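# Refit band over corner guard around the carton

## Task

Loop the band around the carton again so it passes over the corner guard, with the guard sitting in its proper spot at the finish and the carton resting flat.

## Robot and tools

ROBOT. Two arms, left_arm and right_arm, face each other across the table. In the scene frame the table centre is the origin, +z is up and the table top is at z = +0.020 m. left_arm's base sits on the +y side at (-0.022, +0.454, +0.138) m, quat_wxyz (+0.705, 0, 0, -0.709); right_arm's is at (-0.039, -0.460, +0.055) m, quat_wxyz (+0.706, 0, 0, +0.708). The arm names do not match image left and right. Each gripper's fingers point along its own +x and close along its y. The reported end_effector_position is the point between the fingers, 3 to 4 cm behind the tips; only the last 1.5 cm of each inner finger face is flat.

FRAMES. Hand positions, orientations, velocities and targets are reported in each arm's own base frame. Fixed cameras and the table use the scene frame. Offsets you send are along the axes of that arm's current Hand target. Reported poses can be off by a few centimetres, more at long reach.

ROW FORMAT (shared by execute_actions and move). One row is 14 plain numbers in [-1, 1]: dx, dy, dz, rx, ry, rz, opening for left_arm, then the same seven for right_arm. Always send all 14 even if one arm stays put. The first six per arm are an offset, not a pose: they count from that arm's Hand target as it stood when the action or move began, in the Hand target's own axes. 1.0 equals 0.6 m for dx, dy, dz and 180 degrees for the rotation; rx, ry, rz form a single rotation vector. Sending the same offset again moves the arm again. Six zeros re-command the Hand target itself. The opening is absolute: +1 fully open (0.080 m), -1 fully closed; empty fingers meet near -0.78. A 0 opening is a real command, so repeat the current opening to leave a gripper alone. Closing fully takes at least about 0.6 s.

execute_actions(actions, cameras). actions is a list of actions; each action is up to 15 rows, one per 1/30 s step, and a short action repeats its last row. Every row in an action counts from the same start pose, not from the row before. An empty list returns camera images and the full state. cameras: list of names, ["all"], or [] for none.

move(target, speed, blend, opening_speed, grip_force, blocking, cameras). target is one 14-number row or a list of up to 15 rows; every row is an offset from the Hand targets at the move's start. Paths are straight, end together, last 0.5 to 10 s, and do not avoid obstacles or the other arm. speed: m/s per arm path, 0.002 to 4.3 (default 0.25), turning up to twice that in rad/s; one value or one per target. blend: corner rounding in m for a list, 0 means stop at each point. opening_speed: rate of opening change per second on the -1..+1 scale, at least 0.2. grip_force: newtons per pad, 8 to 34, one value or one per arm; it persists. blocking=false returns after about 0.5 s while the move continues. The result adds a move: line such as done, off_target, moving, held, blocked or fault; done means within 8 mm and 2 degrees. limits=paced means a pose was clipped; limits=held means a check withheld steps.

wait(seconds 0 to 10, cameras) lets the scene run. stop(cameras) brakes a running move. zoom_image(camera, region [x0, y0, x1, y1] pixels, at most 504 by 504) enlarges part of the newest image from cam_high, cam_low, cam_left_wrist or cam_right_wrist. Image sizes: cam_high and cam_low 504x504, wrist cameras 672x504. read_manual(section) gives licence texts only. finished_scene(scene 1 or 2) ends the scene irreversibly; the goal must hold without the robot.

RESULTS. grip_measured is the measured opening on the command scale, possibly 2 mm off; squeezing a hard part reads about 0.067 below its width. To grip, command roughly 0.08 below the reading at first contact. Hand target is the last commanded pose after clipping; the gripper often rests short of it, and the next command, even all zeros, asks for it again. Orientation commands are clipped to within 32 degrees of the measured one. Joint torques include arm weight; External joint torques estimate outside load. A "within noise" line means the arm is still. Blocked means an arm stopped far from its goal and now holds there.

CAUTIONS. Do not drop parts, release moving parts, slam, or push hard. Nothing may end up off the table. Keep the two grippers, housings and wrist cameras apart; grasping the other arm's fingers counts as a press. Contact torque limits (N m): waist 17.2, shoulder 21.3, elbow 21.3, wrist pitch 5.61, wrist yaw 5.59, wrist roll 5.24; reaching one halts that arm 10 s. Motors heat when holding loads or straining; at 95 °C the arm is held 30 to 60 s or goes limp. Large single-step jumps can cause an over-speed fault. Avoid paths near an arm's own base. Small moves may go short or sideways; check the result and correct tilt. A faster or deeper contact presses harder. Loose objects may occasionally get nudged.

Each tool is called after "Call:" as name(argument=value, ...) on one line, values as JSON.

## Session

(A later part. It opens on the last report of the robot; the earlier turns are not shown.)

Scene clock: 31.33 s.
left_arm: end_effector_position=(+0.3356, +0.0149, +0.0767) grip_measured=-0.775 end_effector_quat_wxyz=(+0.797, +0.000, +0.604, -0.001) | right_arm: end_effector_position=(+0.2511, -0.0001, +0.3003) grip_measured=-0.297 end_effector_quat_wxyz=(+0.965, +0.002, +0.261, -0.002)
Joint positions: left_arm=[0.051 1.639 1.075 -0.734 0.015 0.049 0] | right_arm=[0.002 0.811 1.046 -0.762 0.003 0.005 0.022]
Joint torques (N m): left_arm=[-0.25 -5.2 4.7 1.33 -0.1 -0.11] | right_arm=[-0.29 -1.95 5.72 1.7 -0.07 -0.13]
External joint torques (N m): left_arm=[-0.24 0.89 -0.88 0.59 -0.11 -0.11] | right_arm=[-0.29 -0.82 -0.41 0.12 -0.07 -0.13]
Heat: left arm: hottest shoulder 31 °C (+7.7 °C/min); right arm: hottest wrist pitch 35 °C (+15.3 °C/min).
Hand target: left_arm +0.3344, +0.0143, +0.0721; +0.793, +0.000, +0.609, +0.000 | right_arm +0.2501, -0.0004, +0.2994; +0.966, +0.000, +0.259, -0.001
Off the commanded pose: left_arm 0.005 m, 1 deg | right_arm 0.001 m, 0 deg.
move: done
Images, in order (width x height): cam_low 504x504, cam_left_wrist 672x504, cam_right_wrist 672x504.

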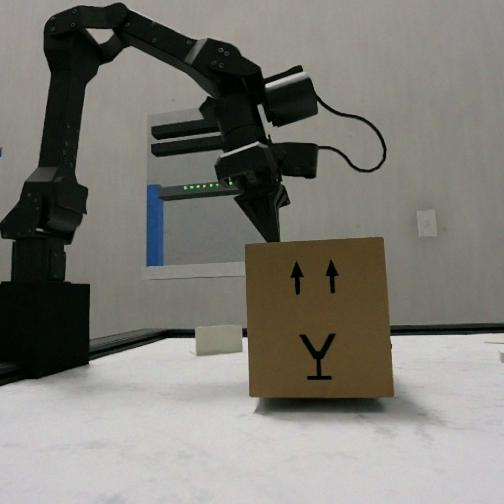

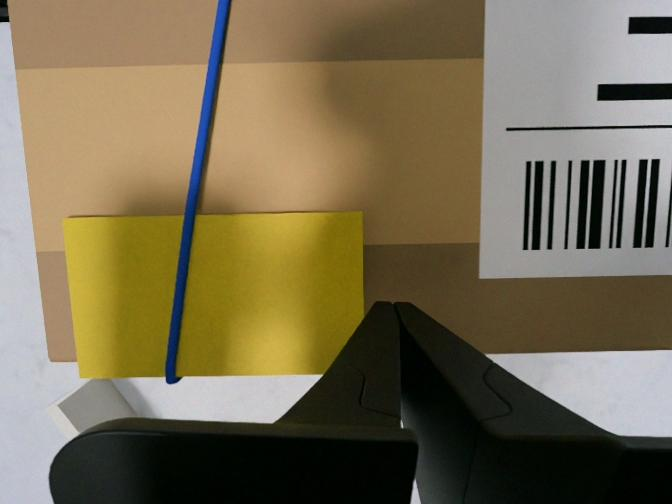

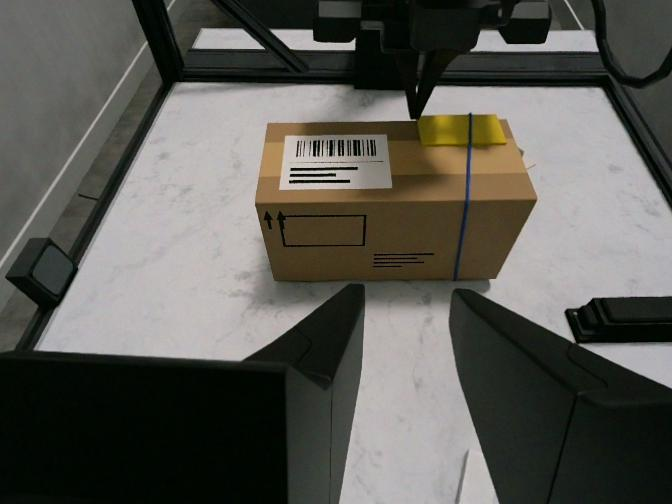

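Call:
move(target=[[0.018,-0.003,-0.003,0,0,0,-1,0,0,0,0,0,0,-0.3],[0.018,0.017,-0.003,0,0,0,-1,0,0,0,0,0,0,-0.3]], speed=0.03, cameras=["cam_low","cam_left_wrist","cam_right_wrist"])

Scene clock: 33.03 s.
left_arm: end_effector_position=(+0.3369, +0.0193, +0.0658) grip_measured=-0.775 end_effector_quat_wxyz=(+0.797, -0.001, +0.604, -0.007) | right_arm: end_effector_position=(+0.2511, -0.0001, +0.3003) grip_measured=-0.297 end_effector_quat_wxyz=(+0.965, +0.002, +0.261, -0.002)
Joint positions: left_arm=[0.071 1.658 1.051 -0.69 0.031 0.076 0] | right_arm=[0.002 0.811 1.046 -0.762 0.003 0.005 0.022]
Joint torques (N m): left_arm=[1.08 -5.08 4.84 1.25 -0.37 0.13] | right_arm=[-0.35 -2.19 5.65 1.76 -0.09 -0.13]
External joint torques (N m): left_arm=[1.08 1.04 -0.65 0.51 -0.39 0.13] | right_arm=[-0.35 -1.09 -0.41 0.22 -0.09 -0.13]
Heat: left arm: hottest shoulder 31 °C (+7.3 °C/min); right arm: hottest wrist pitch 35 °C (+14.5 °C/min).
Hand target: left_arm +0.3355, +0.0246, +0.0612; +0.793, +0.000, +0.609, +0.000 | right_arm +0.2501, -0.0004, +0.2994; +0.966, +0.000, +0.259, -0.001
Off the commanded pose: left_arm 0.007 m, 1 deg | right_arm 0.001 m, 0 deg.
move: done
Images, in order (width x height): cam_low 504x504, cam_left_wrist 672x504, cam_right_wrist 672x504.

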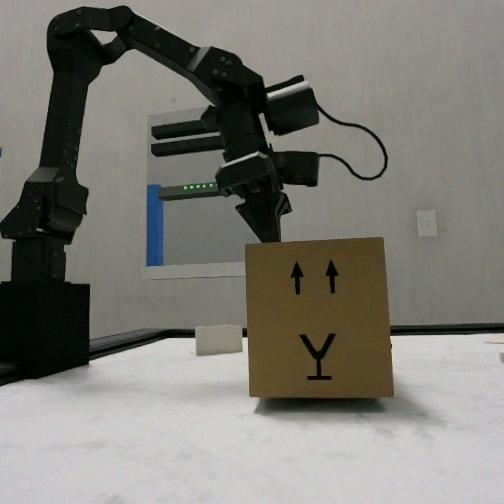

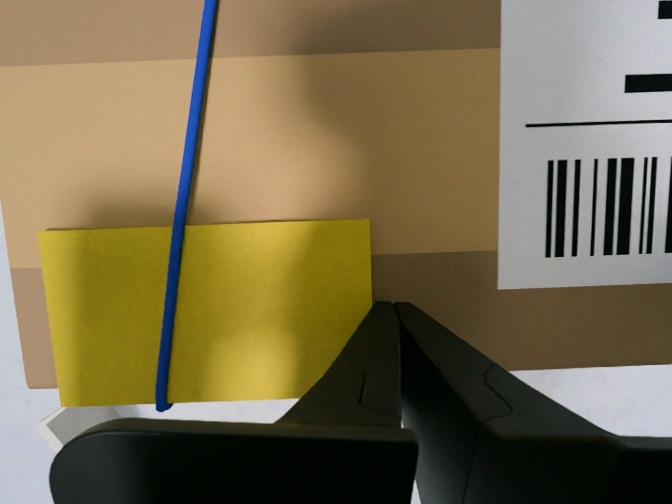

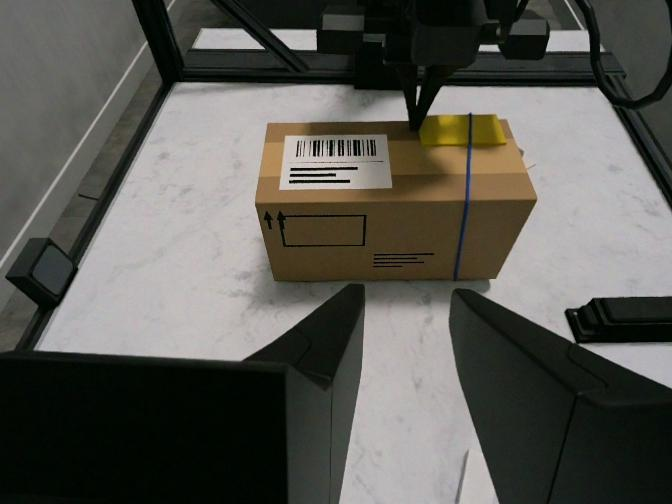

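Call:
move(target=[0,0.015,0,0,0,0,-1,0,0,0,0,0,0,-0.3], speed=0.03, cameras=["cam_low","cam_left_wrist","cam_right_wrist"])

Scene clock: 34.07 s.
left_arm: end_effector_position=(+0.3364, +0.0257, +0.0657) grip_measured=-0.776 end_effector_quat_wxyz=(+0.798, -0.002, +0.603, -0.011) | right_arm: end_effector_position=(+0.2511, -0.0001, +0.3003) grip_measured=-0.297 end_effector_quat_wxyz=(+0.965, +0.002, +0.261, -0.002)
Joint positions: left_arm=[0.097 1.659 1.051 -0.69 0.047 0.105 0] | right_arm=[0.002 0.811 1.046 -0.762 0.003 0.005 0.022]
Joint torques (N m): left_arm=[1.5 -4.87 5.23 1.15 -0.64 0.13] | right_arm=[-0.36 -1.96 5.72 1.77 -0.09 -0.11]
External joint torques (N m): left_arm=[1.48 1.27 -0.29 0.4 -0.66 0.13] | right_arm=[-0.35 -0.94 -0.27 0.23 -0.09 -0.11]
Heat: left arm: hottest shoulder 31 °C (+7.0 °C/min); right arm: hottest wrist pitch 35 °C (+14.1 °C/min).
Hand target: left_arm +0.3355, +0.0336, +0.0613; +0.793, +0.000, +0.609, +0.000 | right_arm +0.2501, -0.0004, +0.2994; +0.966, +0.000, +0.259, -0.001
Off the commanded pose: left_arm 0.009 m, 2 deg | right_arm 0.001 m, 0 deg.
move: off_target (left_arm)
Images, in order (width x height): cam_low 504x504, cam_left_wrist 672x504, cam_right_wrist 672x504.

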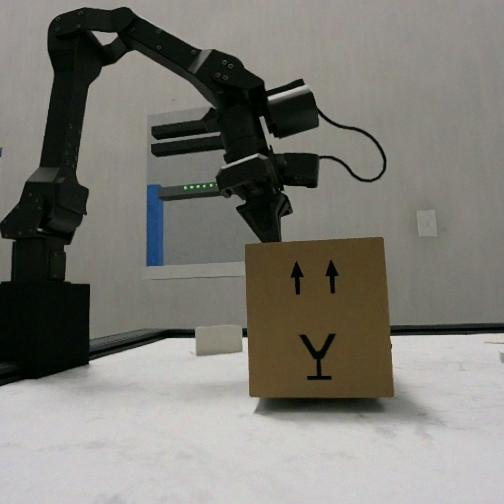

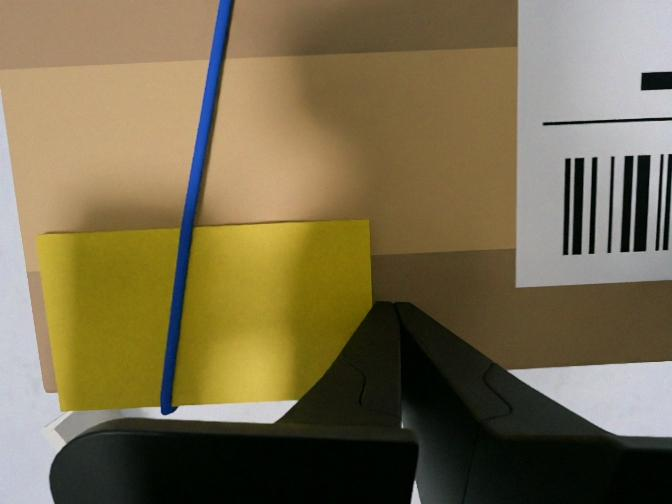

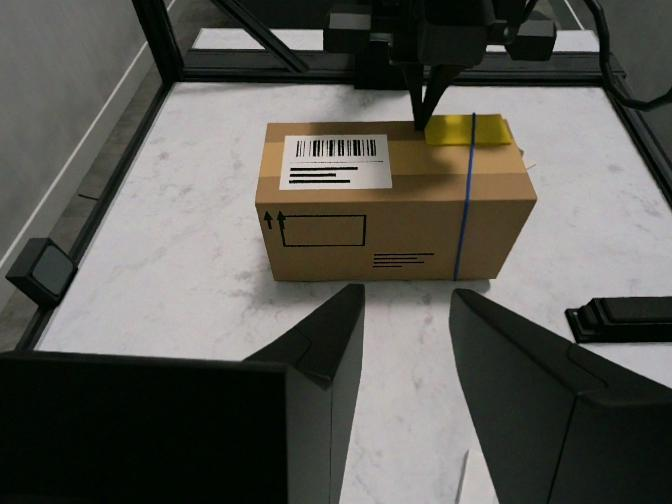

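Call:
move(target=[[0,-0.03,0,0,0,0,-1,0,0,0,0,0,0,-0.3],[-0.08,-0.03,0,0,0,0,-1,0,0,0,0,0,0,-0.3],[-0.17,-0.0,-0.2,0,0,0,-0.4,0,0,0,0,0,0,-0.3]], speed=[0.1,0.12,0.25], blend=[0.005,0.02,0])

Call:
move(target=[0,0,0,0,0,0,-0.4,0.385,-0.146,0.05,0,0.139,0,-0.3], cameras=["all"])

Scene clock: 37.03 s.
left_arm: end_effector_position=(+0.1952, +0.0338, +0.1292) grip_measured=-0.404 end_effector_quat_wxyz=(+0.793, +0.000, +0.609, +0.001) | right_arm: end_effector_position=(+0.2511, -0.0001, +0.3003) grip_measured=-0.297 end_effector_quat_wxyz=(+0.965, +0.002, +0.261, -0.002)
Joint positions: left_arm=[0.212 1.06 0.845 -1.101 0.053 0.203 0.017] | right_arm=[0.002 0.811 1.046 -0.762 0.003 0.005 0.022]
Joint torques (N m): left_arm=[0.23 -3.53 4.82 0.93 0.09 0.11] | right_arm=[-0.23 -2.06 5.69 1.74 -0.04 -0.12]
External joint torques (N m): left_arm=[0.25 -1.28 -0.99 0.19 0.05 0.11] | right_arm=[-0.23 -0.93 -0.42 0.17 -0.03 -0.12]
Heat: left arm: hottest shoulder 31 °C (+6.5 °C/min); right arm: hottest wrist pitch 35 °C (+13.0 °C/min).
Hand target: left_arm +0.1931, +0.0336, +0.1286; +0.793, +0.000, +0.609, +0.000 | right_arm +0.2501, -0.0004, +0.2994; +0.966, +0.000, +0.259, -0.001
Off the commanded pose: left_arm 0.002 m, 0 deg | right_arm 0.001 m, 0 deg.
move: done

Scene clock: 38.77 s.
left_arm: end_effector_position=(+0.1952, +0.0338, +0.1292) grip_measured=-0.403 end_effector_quat_wxyz=(+0.793, +0.000, +0.609, +0.001) | right_arm: end_effector_position=(+0.4615, -0.0867, +0.2099) grip_measured=-0.297 end_effector_quat_wxyz=(+0.886, +0.003, +0.463, -0.001)
Joint positions: left_arm=[0.212 1.06 0.845 -1.101 0.053 0.203 0.017] | right_arm=[-0.227 1.868 1.761 -0.868 -0.131 -0.182 0.022]
Joint torques (N m): left_arm=[0.24 -3.52 4.82 0.93 0.1 0.11] | right_arm=[-0.09 -6.83 8.39 0.95 -0.03 -0.14]
External joint torques (N m): left_arm=[0.23 -1.28 -0.92 0.22 0.06 0.11] | right_arm=[-0.15 1.65 2.07 -0.24 0.06 -0.14]
Heat: left arm: hottest shoulder 31 °C (+6.2 °C/min); right arm: hottest wrist pitch 35 °C (+12.4 °C/min).
Hand target: left_arm +0.1931, +0.0336, +0.1286; +0.793, +0.000, +0.609, +0.000 | right_arm +0.4650, -0.0882, +0.2099; +0.887, +0.000, +0.462, -0.001
Off the commanded pose: left_arm 0.002 m, 0 deg | right_arm 0.004 m, 0 deg.
move: done

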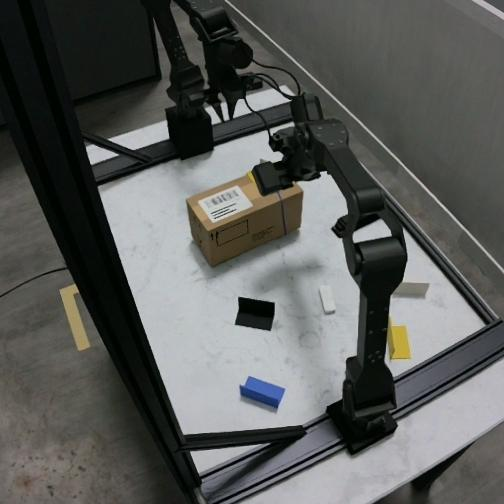

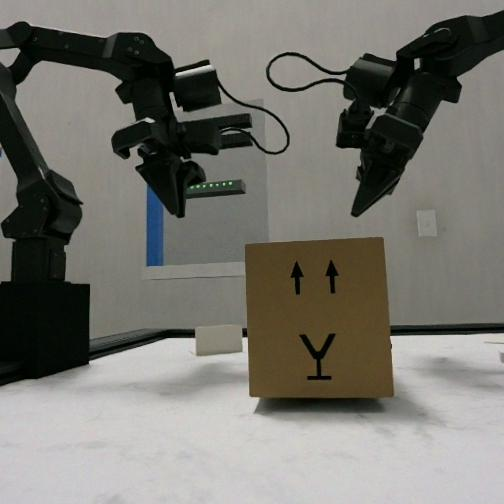

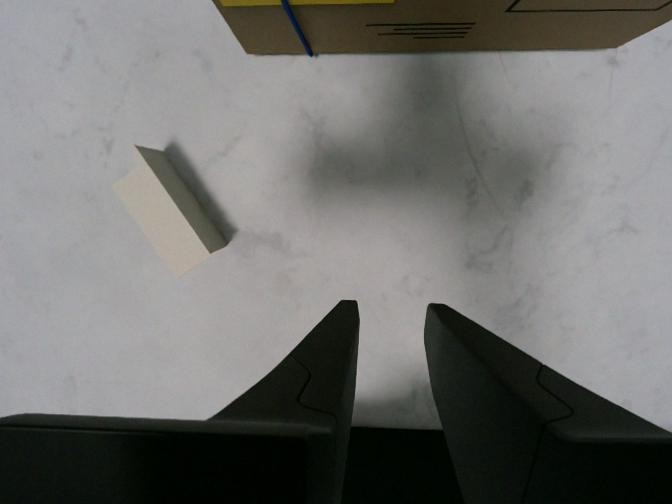

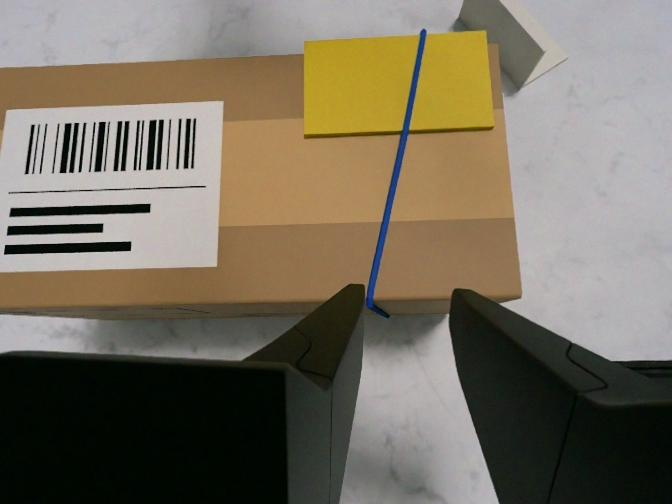

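Call:
move(target=[0,0,0,0,0,0,-0.4,0.078,0.006,-0.0245,-0.013,0,0,-0.3], speed=0.1, cameras=["cam_low","cam_right_wrist"])

Call:
zoom_image(camera="cam_low", region=[310, 170, 430, 290])

Scene clock: 40.23 s.
left_arm: end_effector_position=(+0.1952, +0.0338, +0.1292) grip_measured=-0.403 end_effector_quat_wxyz=(+0.793, +0.000, +0.609, +0.001) | right_arm: end_effector_position=(+0.4795, -0.0854, +0.1704) grip_measured=-0.297 end_effector_quat_wxyz=(+0.890, -0.016, +0.456, +0.007)
Joint positions: left_arm=[0.212 1.06 0.845 -1.101 0.053 0.203 0.017] | right_arm=[-0.214 1.916 1.66 -0.701 -0.121 -0.209 0.022]
Joint torques (N m): left_arm=[0.25 -3.51 4.83 0.93 0.09 0.12] | right_arm=[0.2 -7.45 6.08 1.24 -0.05 -0.14]
External joint torques (N m): left_arm=[0.24 -1.3 -0.91 0.21 0.05 0.12] | right_arm=[0.08 1.32 -0.22 0.05 0.04 -0.14]
Heat: left arm: hottest shoulder 30 °C (+4.5 °C/min); right arm: hottest wrist pitch 35 °C (+11.9 °C/min).
Hand target: left_arm +0.1931, +0.0336, +0.1286; +0.793, +0.000, +0.609, +0.000 | right_arm +0.4798, -0.0847, +0.1631; +0.887, -0.018, +0.462, +0.009
Off the commanded pose: left_arm 0.002 m, 0 deg | right_arm 0.007 m, 1 deg.
move: done
Images, in order (width x height): cam_low 504x504, cam_right_wrist 672x504.

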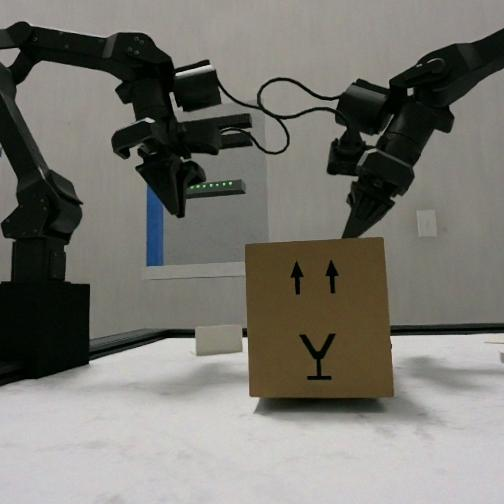

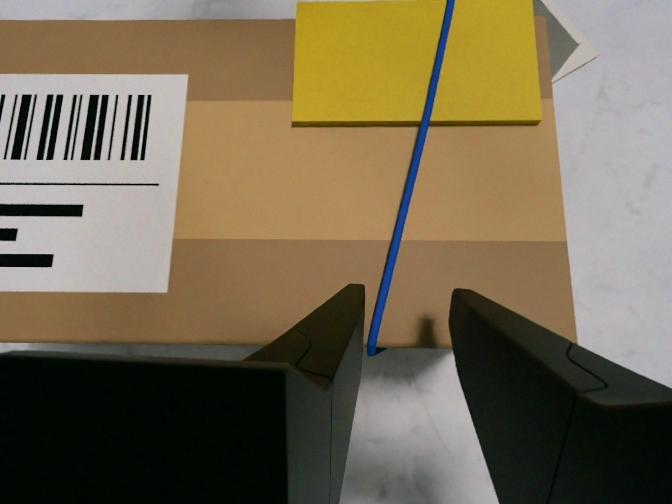

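Scaled by 4.200.

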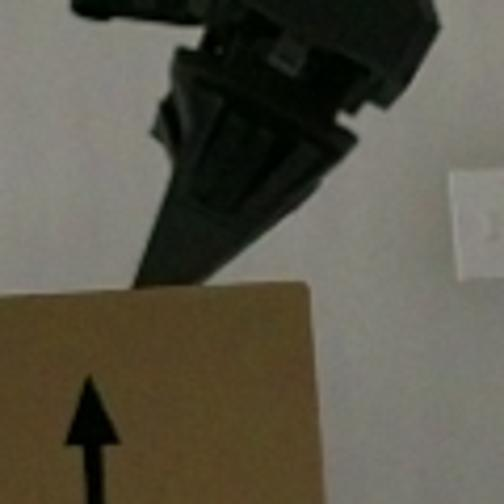

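Call:
move(target=[0,0,0,0,0,0,-0.4,0.0145,0.0067,-0.02,0,0,0,-0.3], speed=0.06, cameras=["cam_right_wrist"])

Scene clock: 41.67 s.
left_arm: end_effector_position=(+0.1952, +0.0338, +0.1292) grip_measured=-0.403 end_effector_quat_wxyz=(+0.793, +0.000, +0.609, +0.001) | right_arm: end_effector_position=(+0.4775, -0.0832, +0.1511) grip_measured=-0.297 end_effector_quat_wxyz=(+0.888, -0.017, +0.459, +0.008)
Joint positions: left_arm=[0.212 1.06 0.845 -1.101 0.053 0.203 0.017] | right_arm=[-0.209 1.916 1.588 -0.636 -0.118 -0.209 0.022]
Joint torques (N m): left_arm=[0.25 -3.52 4.83 0.93 0.09 0.11] | right_arm=[0.25 -9.41 5.1 1.14 -0.02 0.06]
External joint torques (N m): left_arm=[0.26 -1.3 -0.9 0.22 0.04 0.1] | right_arm=[0.25 -0.61 -1.22 -0.05 0.05 0.06]
Heat: left arm: hottest shoulder 30 °C (+4.3 °C/min); right arm: hottest wrist pitch 35 °C (+11.5 °C/min).
Hand target: left_arm +0.1931, +0.0336, +0.1286; +0.793, +0.000, +0.609, +0.000 | right_arm +0.4749, -0.0812, +0.1491; +0.887, -0.018, +0.462, +0.009
Off the commanded pose: left_arm 0.002 m, 0 deg | right_arm 0.004 m, 0 deg.
move: done
Images, in order (width x height): cam_right_wrist 672x504.

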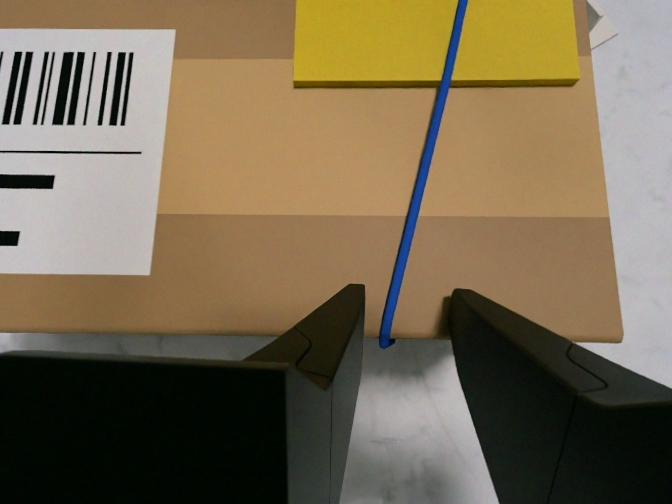

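Call:
move(target=[[0,0,0,0,0,0,-0.4,0.011,0.004,0.002,0,0,0,-0.3],[0,0,0,0,0,0,-0.4,0.011,0.004,0.002,0,0,0,-1]], speed=0.05, cameras=["cam_right_wrist"])

Call:
zoom_image(camera="cam_right_wrist", region=[320, 240, 480, 400])

Scene clock: 43.20 s.
left_arm: end_effector_position=(+0.1952, +0.0338, +0.1292) grip_measured=-0.403 end_effector_quat_wxyz=(+0.793, +0.000, +0.609, +0.001) | right_arm: end_effector_position=(+0.4806, -0.0792, +0.1525) grip_measured=-0.770 end_effector_quat_wxyz=(+0.891, -0.021, +0.454, +0.009)
Joint positions: left_arm=[0.212 1.06 0.845 -1.101 0.053 0.203 0.017] | right_arm=[-0.198 1.916 1.587 -0.623 -0.111 -0.207 0]
Joint torques (N m): left_arm=[0.25 -3.51 4.83 0.94 0.09 0.11] | right_arm=[0.01 -7.61 5.58 1.22 -0.06 0.21]
External joint torques (N m): left_arm=[0.26 -1.29 -0.92 0.22 0.05 0.11] | right_arm=[-0.01 1.22 -0.76 0 0.02 0.21]
Heat: left arm: hottest shoulder 30 °C (+4.2 °C/min); right arm: hottest wrist pitch 34 °C (+9.7 °C/min).
Hand target: left_arm +0.1931, +0.0336, +0.1286; +0.793, +0.000, +0.609, +0.000 | right_arm +0.4796, -0.0786, +0.1443; +0.887, -0.018, +0.462, +0.009
Off the commanded pose: left_arm 0.002 m, 0 deg | right_arm 0.008 m, 1 deg.
move: done; target 2's new opening was sent with right_arm's hand 0.009 m and 1 deg from that target
Images, in order (width x height): cam_right_wrist 672x504.

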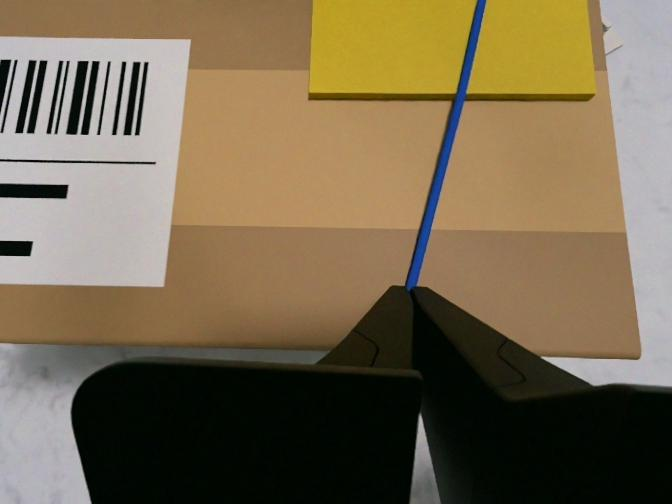

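Scaled by 3.150.

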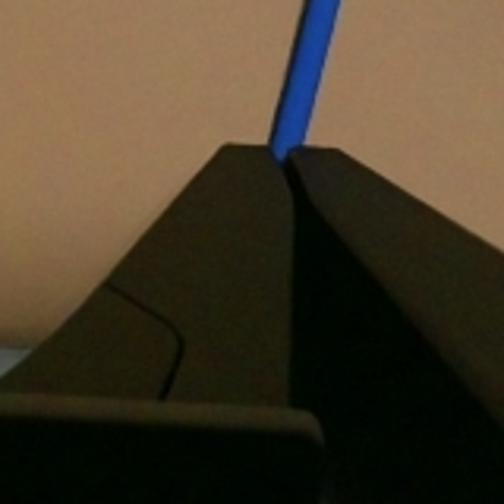

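Call:
move(target=[[0,0,0,0,0,0,-0.4,-0.035,0,0,0,0,0,-1],[0,0,0,0,0,0,-0.4,-0.035,-0.032,0,0,0,0,-1]], speed=0.06, cameras=["cam_left_wrist","cam_right_wrist"])

Scene clock: 45.13 s.
left_arm: end_effector_position=(+0.1952, +0.0338, +0.1292) grip_measured=-0.403 end_effector_quat_wxyz=(+0.793, +0.000, +0.609, +0.001) | right_arm: end_effector_position=(+0.4695, -0.0959, +0.1541) grip_measured=-0.771 end_effector_quat_wxyz=(+0.885, -0.016, +0.465, +0.010)
Joint positions: left_arm=[0.212 1.06 0.845 -1.101 0.053 0.203 0.017] | right_arm=[-0.246 1.907 1.594 -0.67 -0.141 -0.241 0]
Joint torques (N m): left_arm=[0.25 -3.52 4.82 0.93 0.09 0.11] | right_arm=[-0.65 -9.78 8.02 0.04 -0.08 -0.13]
External joint torques (N m): left_arm=[0.25 -1.28 -0.92 0.22 0.05 0.11] | right_arm=[-0.65 -1.1 1.73 -1.13 0.01 -0.13]
Heat: left arm: hottest shoulder 30 °C (+4.0 °C/min); right arm: hottest wrist pitch 34 °C (+9.3 °C/min).
Hand target: left_arm +0.1931, +0.0336, +0.1286; +0.793, +0.000, +0.609, +0.000 | right_arm +0.4682, -0.0978, +0.1621; +0.887, -0.018, +0.462, +0.009
Off the commanded pose: left_arm 0.002 m, 0 deg | right_arm 0.008 m, 1 deg.
move: done
Images, in order (width x height): cam_left_wrist 672x504, cam_right_wrist 672x504.

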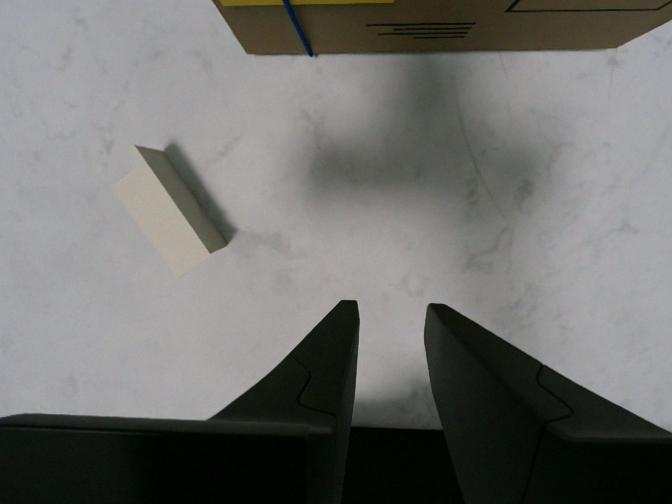

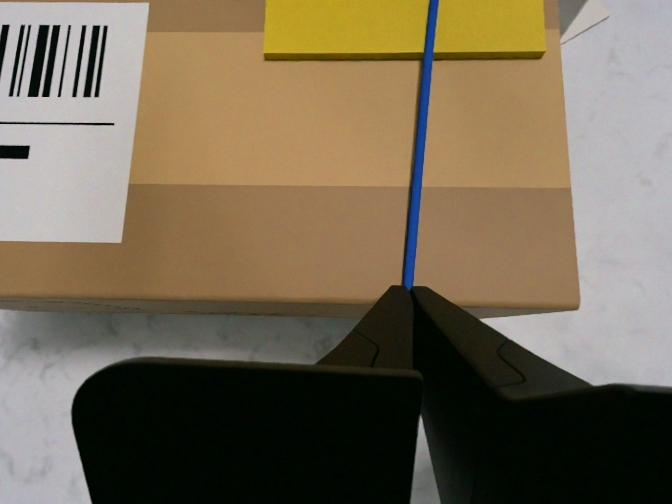

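Call:
move(target=[[0,0,0,0,0,0,-0.4,0,-0.007,0,0,0,0,-1],[0,0,0,0,0,0,-0.4,0.028,-0.007,0.004,0,0,0,-1],[0,0,0,0,0,0,-0.4,0.028,-0.007,0.004,0,0,0,-0.6],[0,0,0,0,0,0,-0.4,-0.09,-0.007,0.0,0,0,0,-0.6]], speed=[0.06,0.06,0.06,0.12], cameras=["cam_left_wrist","cam_right_wrist"])

Scene clock: 48.37 s.
left_arm: end_effector_position=(+0.1952, +0.0338, +0.1292) grip_measured=-0.403 end_effector_quat_wxyz=(+0.793, +0.000, +0.609, +0.001) | right_arm: end_effector_position=(+0.4368, -0.1014, +0.1932) grip_measured=-0.603 end_effector_quat_wxyz=(+0.880, -0.013, +0.476, +0.009)
Joint positions: left_arm=[0.212 1.06 0.845 -1.101 0.053 0.203 0.017] | right_arm=[-0.28 1.804 1.628 -0.835 -0.156 -0.268 0.008]
Joint torques (N m): left_arm=[0.26 -3.52 4.82 0.93 0.09 0.11] | right_arm=[-0.26 -9.88 8.07 0.89 -0.24 -0.13]
External joint torques (N m): left_arm=[0.26 -1.28 -0.89 0.24 0.05 0.11] | right_arm=[-0.26 -1.92 1.83 -0.24 -0.14 -0.14]
Heat: left arm: hottest shoulder 30 °C (+3.7 °C/min); right arm: hottest wrist pitch 33 °C (+7.4 °C/min).
Hand target: left_arm +0.1931, +0.0336, +0.1286; +0.793, +0.000, +0.609, +0.000 | right_arm +0.4373, -0.1021, +0.2063; +0.887, -0.018, +0.462, +0.009
Off the commanded pose: left_arm 0.002 m, 0 deg | right_arm 0.013 m, 2 deg.
move: off_target (right_arm)
Images, in order (width x height): cam_left_wrist 672x504, cam_right_wrist 672x504.

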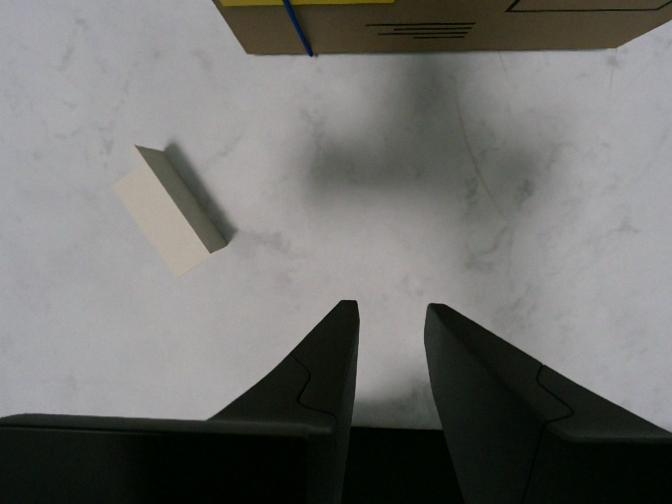

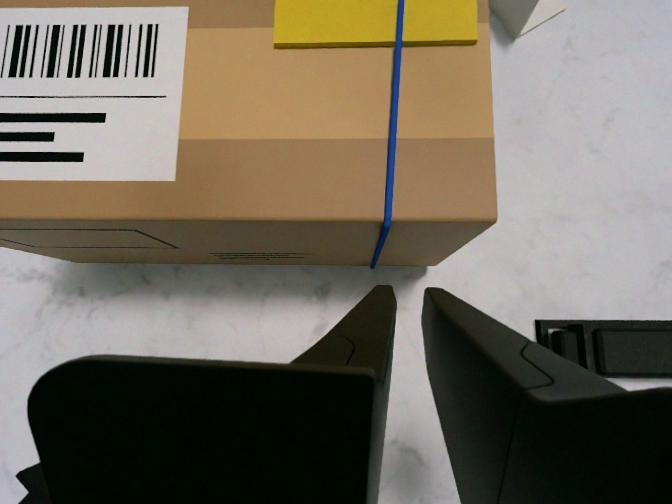

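Call:
move(target=[0,0,0,0,0,0,-0.4,-0.307,0.167,-0.165,0.013,0,0,-0.6])

Call:
move(target=[0.0885,0.088,0.175,0,0,0,-0.35,0,0,0,0,0,0,-0.6], cameras=["all"])

Scene clock: 50.27 s.
left_arm: end_effector_position=(+0.1952, +0.0338, +0.1292) grip_measured=-0.403 end_effector_quat_wxyz=(+0.793, +0.000, +0.609, +0.001) | right_arm: end_effector_position=(+0.2478, -0.0061, +0.2927) grip_measured=-0.603 end_effector_quat_wxyz=(+0.883, -0.001, +0.470, +0.000)
Joint positions: left_arm=[0.212 1.06 0.845 -1.101 0.053 0.203 0.017] | right_arm=[-0.037 1.141 1.442 -1.28 -0.021 -0.032 0.008]
Joint torques (N m): left_arm=[0.25 -3.53 4.83 0.94 0.09 0.1] | right_arm=[0.26 -2.98 7.54 0.93 0.04 0.26]
External joint torques (N m): left_arm=[0.25 -1.3 -0.91 0.23 0.06 0.1] | right_arm=[0.25 -0.47 2.02 -0.23 0.06 0.26]
Heat: left arm: hottest shoulder 30 °C (+3.6 °C/min); right arm: hottest wrist pitch 33 °C (+7.2 °C/min).
Hand target: left_arm +0.1931, +0.0336, +0.1286; +0.793, +0.000, +0.609, +0.000 | right_arm +0.2474, -0.0057, +0.2982; +0.887, +0.000, +0.462, -0.001
Off the commanded pose: left_arm 0.002 m, 0 deg | right_arm 0.006 m, 1 deg.
move: done

Scene clock: 51.40 s.
left_arm: end_effector_position=(+0.3035, +0.0845, +0.1022) grip_measured=-0.353 end_effector_quat_wxyz=(+0.790, -0.002, +0.613, +0.000) | right_arm: end_effector_position=(+0.2478, -0.0061, +0.2927) grip_measured=-0.603 end_effector_quat_wxyz=(+0.883, -0.001, +0.470, +0.000)
Joint positions: left_arm=[0.309 1.559 1.103 -0.876 0.077 0.297 0.019] | right_arm=[-0.037 1.141 1.442 -1.28 -0.021 -0.032 0.008]
Joint torques (N m): left_arm=[0.2 -4.66 7.33 1.25 0.11 0.11] | right_arm=[0.21 -3.15 7.62 0.98 0.08 0.26]
External joint torques (N m): left_arm=[0.22 0.88 1.72 0.56 0.05 0.11] | right_arm=[0.22 -0.74 2.15 -0.19 0.09 0.26]
Heat: left arm: hottest shoulder 30 °C (+3.5 °C/min); right arm: hottest wrist pitch 33 °C (+7.0 °C/min).
Hand target: left_arm +0.3083, +0.0864, +0.1045; +0.793, +0.000, +0.609, +0.000 | right_arm +0.2475, -0.0057, +0.2982; +0.887, +0.000, +0.462, -0.001
Off the commanded pose: left_arm 0.006 m, 1 deg | right_arm 0.006 m, 1 deg.
move: done

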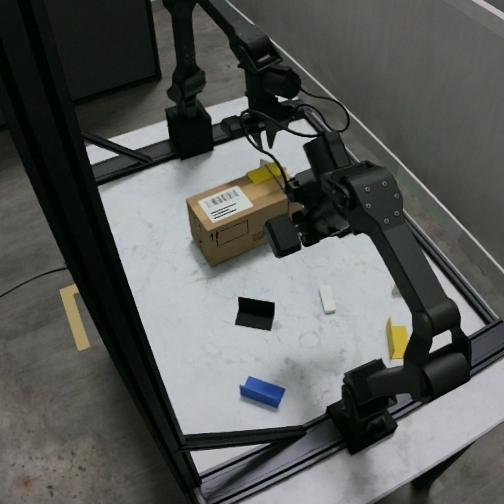

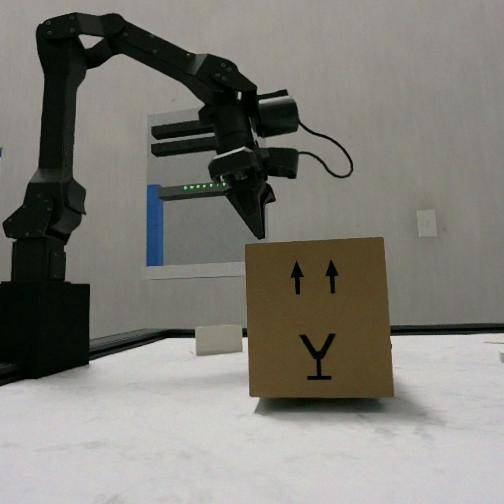

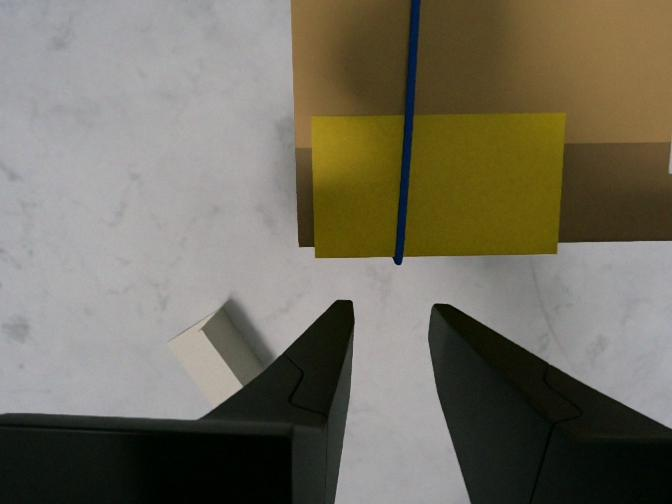

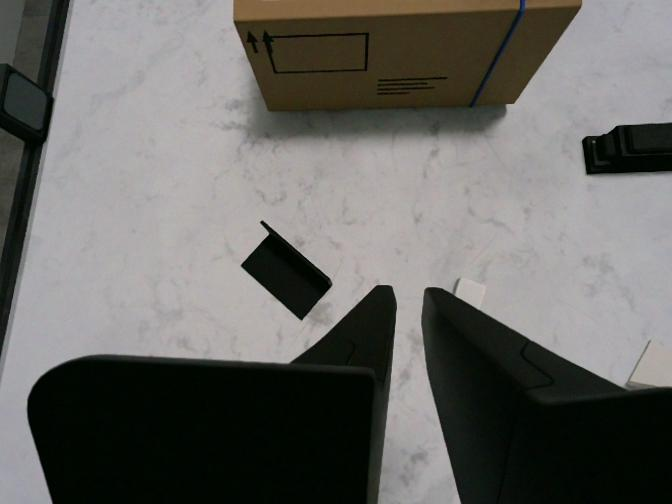

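Call:
move(target=[[0.055,0,0.009,0,0,0,-0.35,0,0,0,0,0,0,-0.6],[0.084,0,0.009,0,0,0,-0.35,0,0,0,0,0,0,-0.6],[0.084,0,0.009,0,0,0,-1,0,0,0,0,0,0,-0.6]], speed=[0.1,0.05,0.05], cameras=["cam_left_wrist"])

Call:
zoom_image(camera="cam_left_wrist", region=[300, 220, 480, 360])

Scene clock: 53.80 s.
left_arm: end_effector_position=(+0.3291, +0.0830, +0.0667) grip_measured=-0.770 end_effector_quat_wxyz=(+0.800, +0.001, +0.600, -0.006) | right_arm: end_effector_position=(+0.2478, -0.0061, +0.2927) grip_measured=-0.603 end_effector_quat_wxyz=(+0.883, -0.001, +0.470, +0.000)
Joint positions: left_arm=[0.286 1.666 1.062 -0.695 0.087 0.284 0] | right_arm=[-0.037 1.141 1.442 -1.28 -0.021 -0.032 0.008]
Joint torques (N m): left_arm=[0.58 -4.12 4.07 1.9 -0.41 -0.09] | right_arm=[0.3 -3.13 7.42 0.96 0.06 0.24]
External joint torques (N m): left_arm=[0.58 2.08 -1.48 1.14 -0.47 -0.09] | right_arm=[0.28 -0.53 1.81 -0.23 0.09 0.24]
Heat: left arm: hottest shoulder 30 °C (+3.3 °C/min); right arm: hottest wrist pitch 33 °C (+6.7 °C/min).
Hand target: left_arm +0.3266, +0.0864, +0.0573; +0.793, +0.000, +0.609, +0.000 | right_arm +0.2475, -0.0057, +0.2982; +0.887, +0.000, +0.462, -0.001
Off the commanded pose: left_arm 0.010 m, 1 deg | right_arm 0.006 m, 1 deg.
move: off_target (left_arm); target 3's new opening was sent with left_arm's hand 0.010 m and 1 deg from that target
Images, in order (width x height): cam_left_wrist 672x504.

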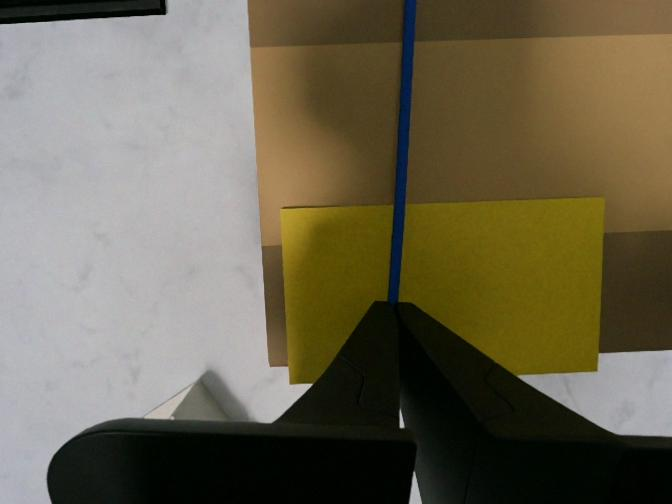

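Scaled by 2.800.

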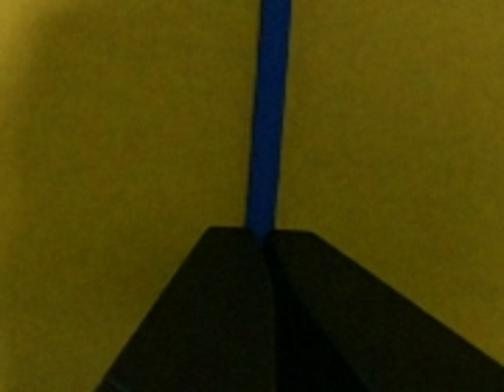

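Call:
move(target=[[-0.04,0,0.004,0,0,0,-1,0,0,0,0,0,0,-0.6],[-0.056,0,-0.04,0,0,0,-1,0,0,0,0,0,0,-0.6],[-0.056,-0.022,-0.04,0,0,0,-1,0,0,0,0,0,0,-0.6]], speed=0.05, cameras=["cam_left_wrist","cam_low"])

Scene clock: 56.37 s.
left_arm: end_effector_position=(+0.2961, +0.0738, +0.0808) grip_measured=-0.775 end_effector_quat_wxyz=(+0.790, -0.001, +0.613, -0.002) | right_arm: end_effector_position=(+0.2478, -0.0061, +0.2927) grip_measured=-0.603 end_effector_quat_wxyz=(+0.883, -0.001, +0.470, +0.000)
Joint positions: left_arm=[0.28 1.541 0.999 -0.787 0.073 0.272 0] | right_arm=[-0.037 1.141 1.442 -1.28 -0.021 -0.032 0.008]
Joint torques (N m): left_arm=[-0.17 -7.19 4.52 1.11 -0.03 -0.1] | right_arm=[0.36 -3.12 7.56 0.93 0.05 0.21]
External joint torques (N m): left_arm=[-0.17 -1.9 -0.95 0.43 -0.09 -0.1] | right_arm=[0.37 -0.54 1.99 -0.25 0.06 0.21]
Heat: left arm: hottest shoulder 30 °C (+3.2 °C/min); right arm: hottest wrist pitch 33 °C (+6.4 °C/min).
Hand target: left_arm +0.2947, +0.0732, +0.0835; +0.793, +0.000, +0.609, +0.000 | right_arm +0.2475, -0.0057, +0.2982; +0.887, +0.000, +0.462, -0.001
Off the commanded pose: left_arm 0.003 m, 1 deg | right_arm 0.006 m, 1 deg.
move: done
Images, in order (width x height): cam_low 504x504, cam_left_wrist 672x504.

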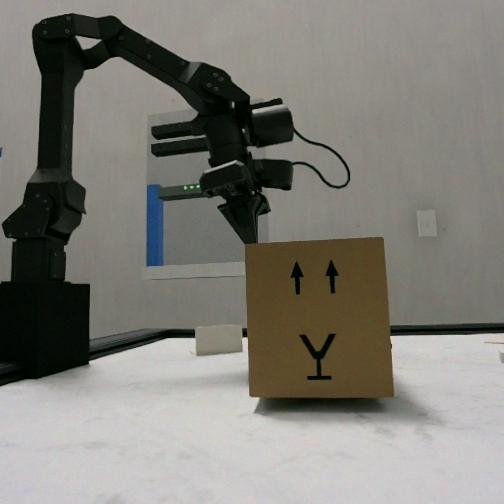

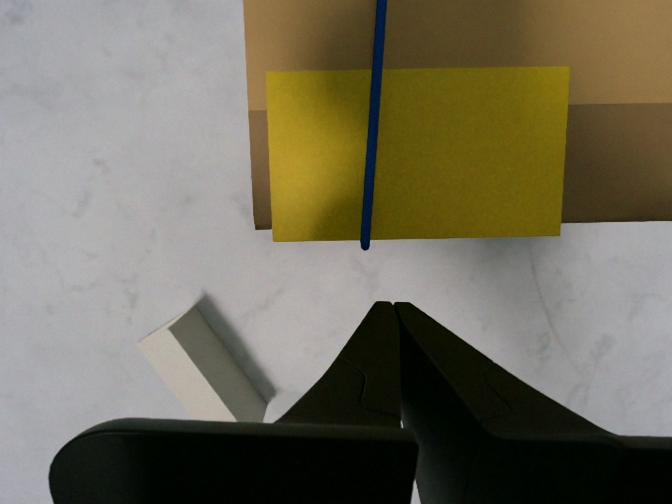

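Call:
move(target=[[-0.0103,0.0133,0.067,0,0.083,0,-0.4,0,0,0,0,0,0,-0.6],[0.035,0.0133,0.054,0,0.083,0,-0.4,0,0,0,0,0,0,-0.6]], speed=0.07, cameras=["cam_left_wrist","cam_low"])

Scene clock: 61.23 s.
left_arm: end_effector_position=(+0.3329, +0.0820, +0.0762) grip_measured=-0.403 end_effector_quat_wxyz=(+0.712, +0.000, +0.702, +0.000) | right_arm: end_effector_position=(+0.2478, -0.0061, +0.2927) grip_measured=-0.603 end_effector_quat_wxyz=(+0.883, -0.001, +0.470, +0.000)
Joint positions: left_arm=[0.243 1.86 1.371 -1.067 0.003 0.242 0.017] | right_arm=[-0.037 1.141 1.442 -1.28 -0.021 -0.032 0.008]
Joint torques (N m): left_arm=[-0.21 -6.53 4.31 0.84 -0.1 -0.1] | right_arm=[0.38 -3.11 7.34 0.98 0.08 0.25]
External joint torques (N m): left_arm=[-0.21 0.73 -0.9 0.51 -0.11 -0.1] | right_arm=[0.36 -0.61 1.82 -0.19 0.1 0.25]
Heat: left arm: hottest shoulder 31 °C (+3.0 °C/min); right arm: hottest elbow 32 °C (+6.1 °C/min).
Hand target: left_arm +0.3315, +0.0813, +0.0716; +0.708, +0.000, +0.707, +0.000 | right_arm +0.2475, -0.0057, +0.2982; +0.887, +0.000, +0.462, -0.001
Off the commanded pose: left_arm 0.005 m, 1 deg | right_arm 0.006 m, 1 deg.
move: done
Images, in order (width x height): cam_low 504x504, cam_left_wrist 672x504.

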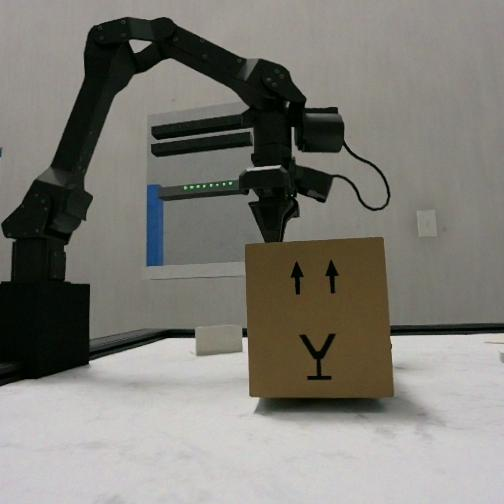

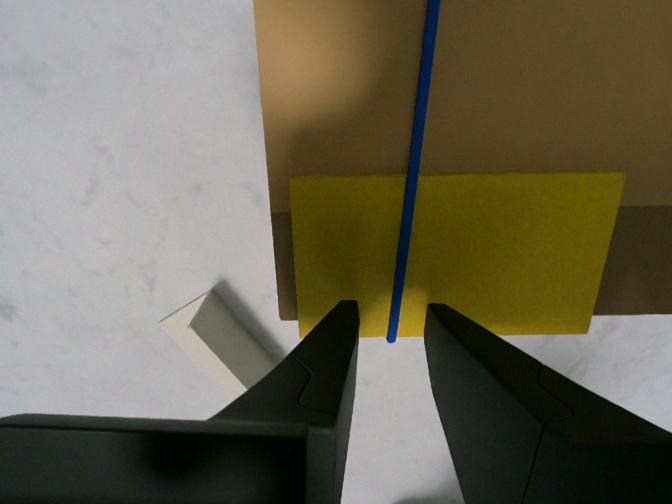

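Call:
move(target=[[0.026,0,0,0,0,0,-0.4,0,0,0,0,0,0,-0.6],[0.026,0,0,0,0,0,-1,0,0,0,0,0,0,-0.6]], speed=0.05, cameras=["cam_left_wrist","cam_low"])

Call:
zoom_image(camera="cam_left_wrist", region=[300, 220, 480, 360])

Scene clock: 62.73 s.
left_arm: end_effector_position=(+0.3342, +0.0816, +0.0662) grip_measured=-0.769 end_effector_quat_wxyz=(+0.715, +0.001, +0.699, +0.000) | right_arm: end_effector_position=(+0.2478, -0.0061, +0.2927) grip_measured=-0.603 end_effector_quat_wxyz=(+0.883, -0.001, +0.470, +0.000)
Joint positions: left_arm=[0.241 1.867 1.339 -1.019 0.003 0.242 0] | right_arm=[-0.037 1.141 1.442 -1.28 -0.021 -0.032 0.008]
Joint torques (N m): left_arm=[-0.04 -5.52 3.1 1.58 -0.09 -0.08] | right_arm=[0.38 -3.11 7.59 1.01 0.01 0.24]
External joint torques (N m): left_arm=[0 1.83 -2.13 1.23 -0.11 -0.08] | right_arm=[0.38 -0.6 2.08 -0.16 0.03 0.24]
Heat: left arm: hottest shoulder 31 °C (+3.0 °C/min); right arm: hottest elbow 32 °C (+5.0 °C/min).
Hand target: left_arm +0.3314, +0.0811, +0.0560; +0.707, +0.000, +0.707, +0.000 | right_arm +0.2475, -0.0057, +0.2982; +0.887, +0.000, +0.462, -0.001
Off the commanded pose: left_arm 0.011 m, 1 deg | right_arm 0.006 m, 1 deg.
move: off_target (left_arm); target 2's new opening was sent with left_arm's hand 0.010 m and 1 deg from that target
Images, in order (width x height): cam_low 504x504, cam_left_wrist 672x504.

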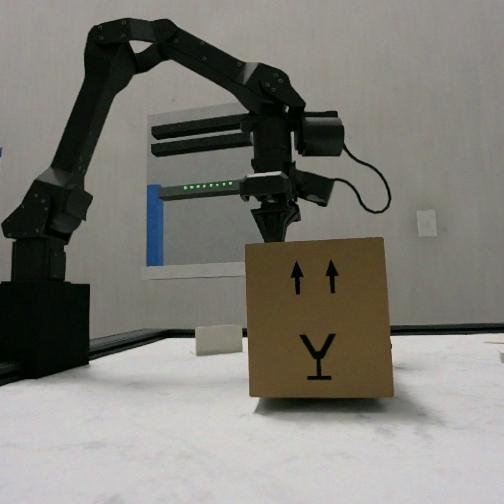

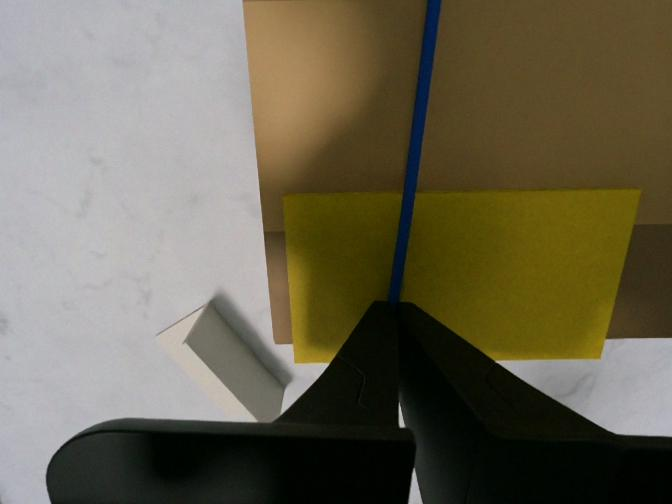

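Scaled by 2.800.

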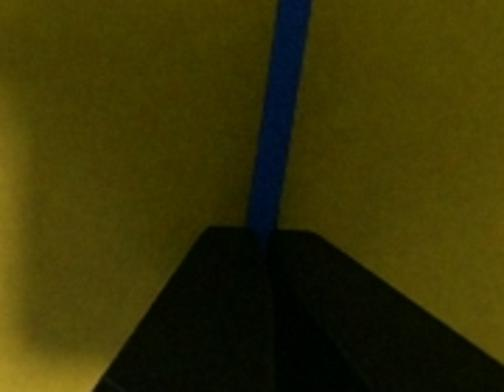

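Call:
move(target=[[-0.03,0,-0.005,0,0,0,-1,0,0,0,0,0,0,-0.6],[-0.05,0,-0.042,0,0,0,-1,0,0,0,0,0,0,-0.6]], speed=0.05, blend=0.01, cameras=["cam_left_wrist","cam_low"])

Scene clock: 64.33 s.
left_arm: end_effector_position=(+0.3161, +0.0798, +0.0818) grip_measured=-0.771 end_effector_quat_wxyz=(+0.712, +0.000, +0.702, -0.003) | right_arm: end_effector_position=(+0.2478, -0.0061, +0.2927) grip_measured=-0.603 end_effector_quat_wxyz=(+0.883, -0.001, +0.470, +0.000)
Joint positions: left_arm=[0.251 1.793 1.309 -1.072 0.007 0.255 0] | right_arm=[-0.037 1.141 1.442 -1.28 -0.021 -0.032 0.008]
Joint torques (N m): left_arm=[0.78 -9.73 3.25 -1.06 -0.25 0.11] | right_arm=[0.25 -2.93 7.39 0.95 0.06 0.24]
External joint torques (N m): left_arm=[0.79 -2.92 -1.99 -1.4 -0.26 0.11] | right_arm=[0.29 -0.38 1.8 -0.24 0.07 0.24]
Heat: left arm: hottest shoulder 31 °C (+3.0 °C/min); right arm: hottest elbow 32 °C (+5.1 °C/min).
Hand target: left_arm +0.3061, +0.0811, +0.0860; +0.707, +0.000, +0.707, +0.000 | right_arm +0.2475, -0.0057, +0.2982; +0.887, +0.000, +0.462, -0.001
Off the commanded pose: left_arm 0.011 m, 1 deg | right_arm 0.006 m, 1 deg.
move: off_target (left_arm); blend cut to 0.009 m at target 1
Images, in order (width x height): cam_low 504x504, cam_left_wrist 672x504.

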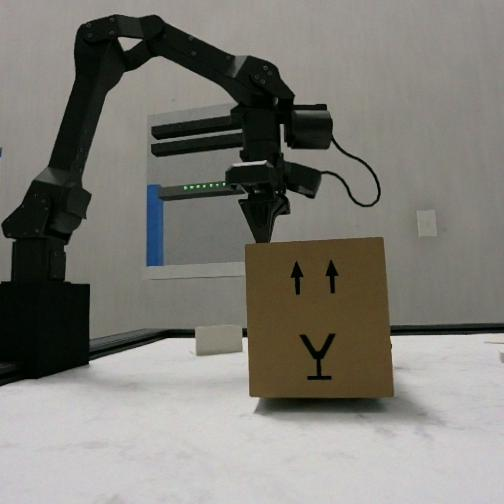

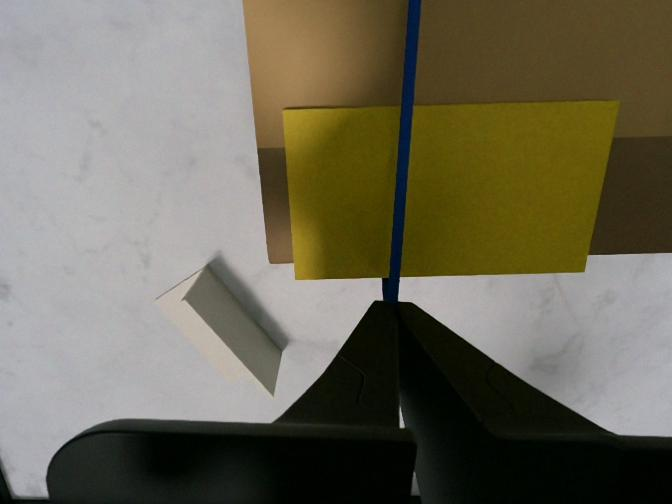

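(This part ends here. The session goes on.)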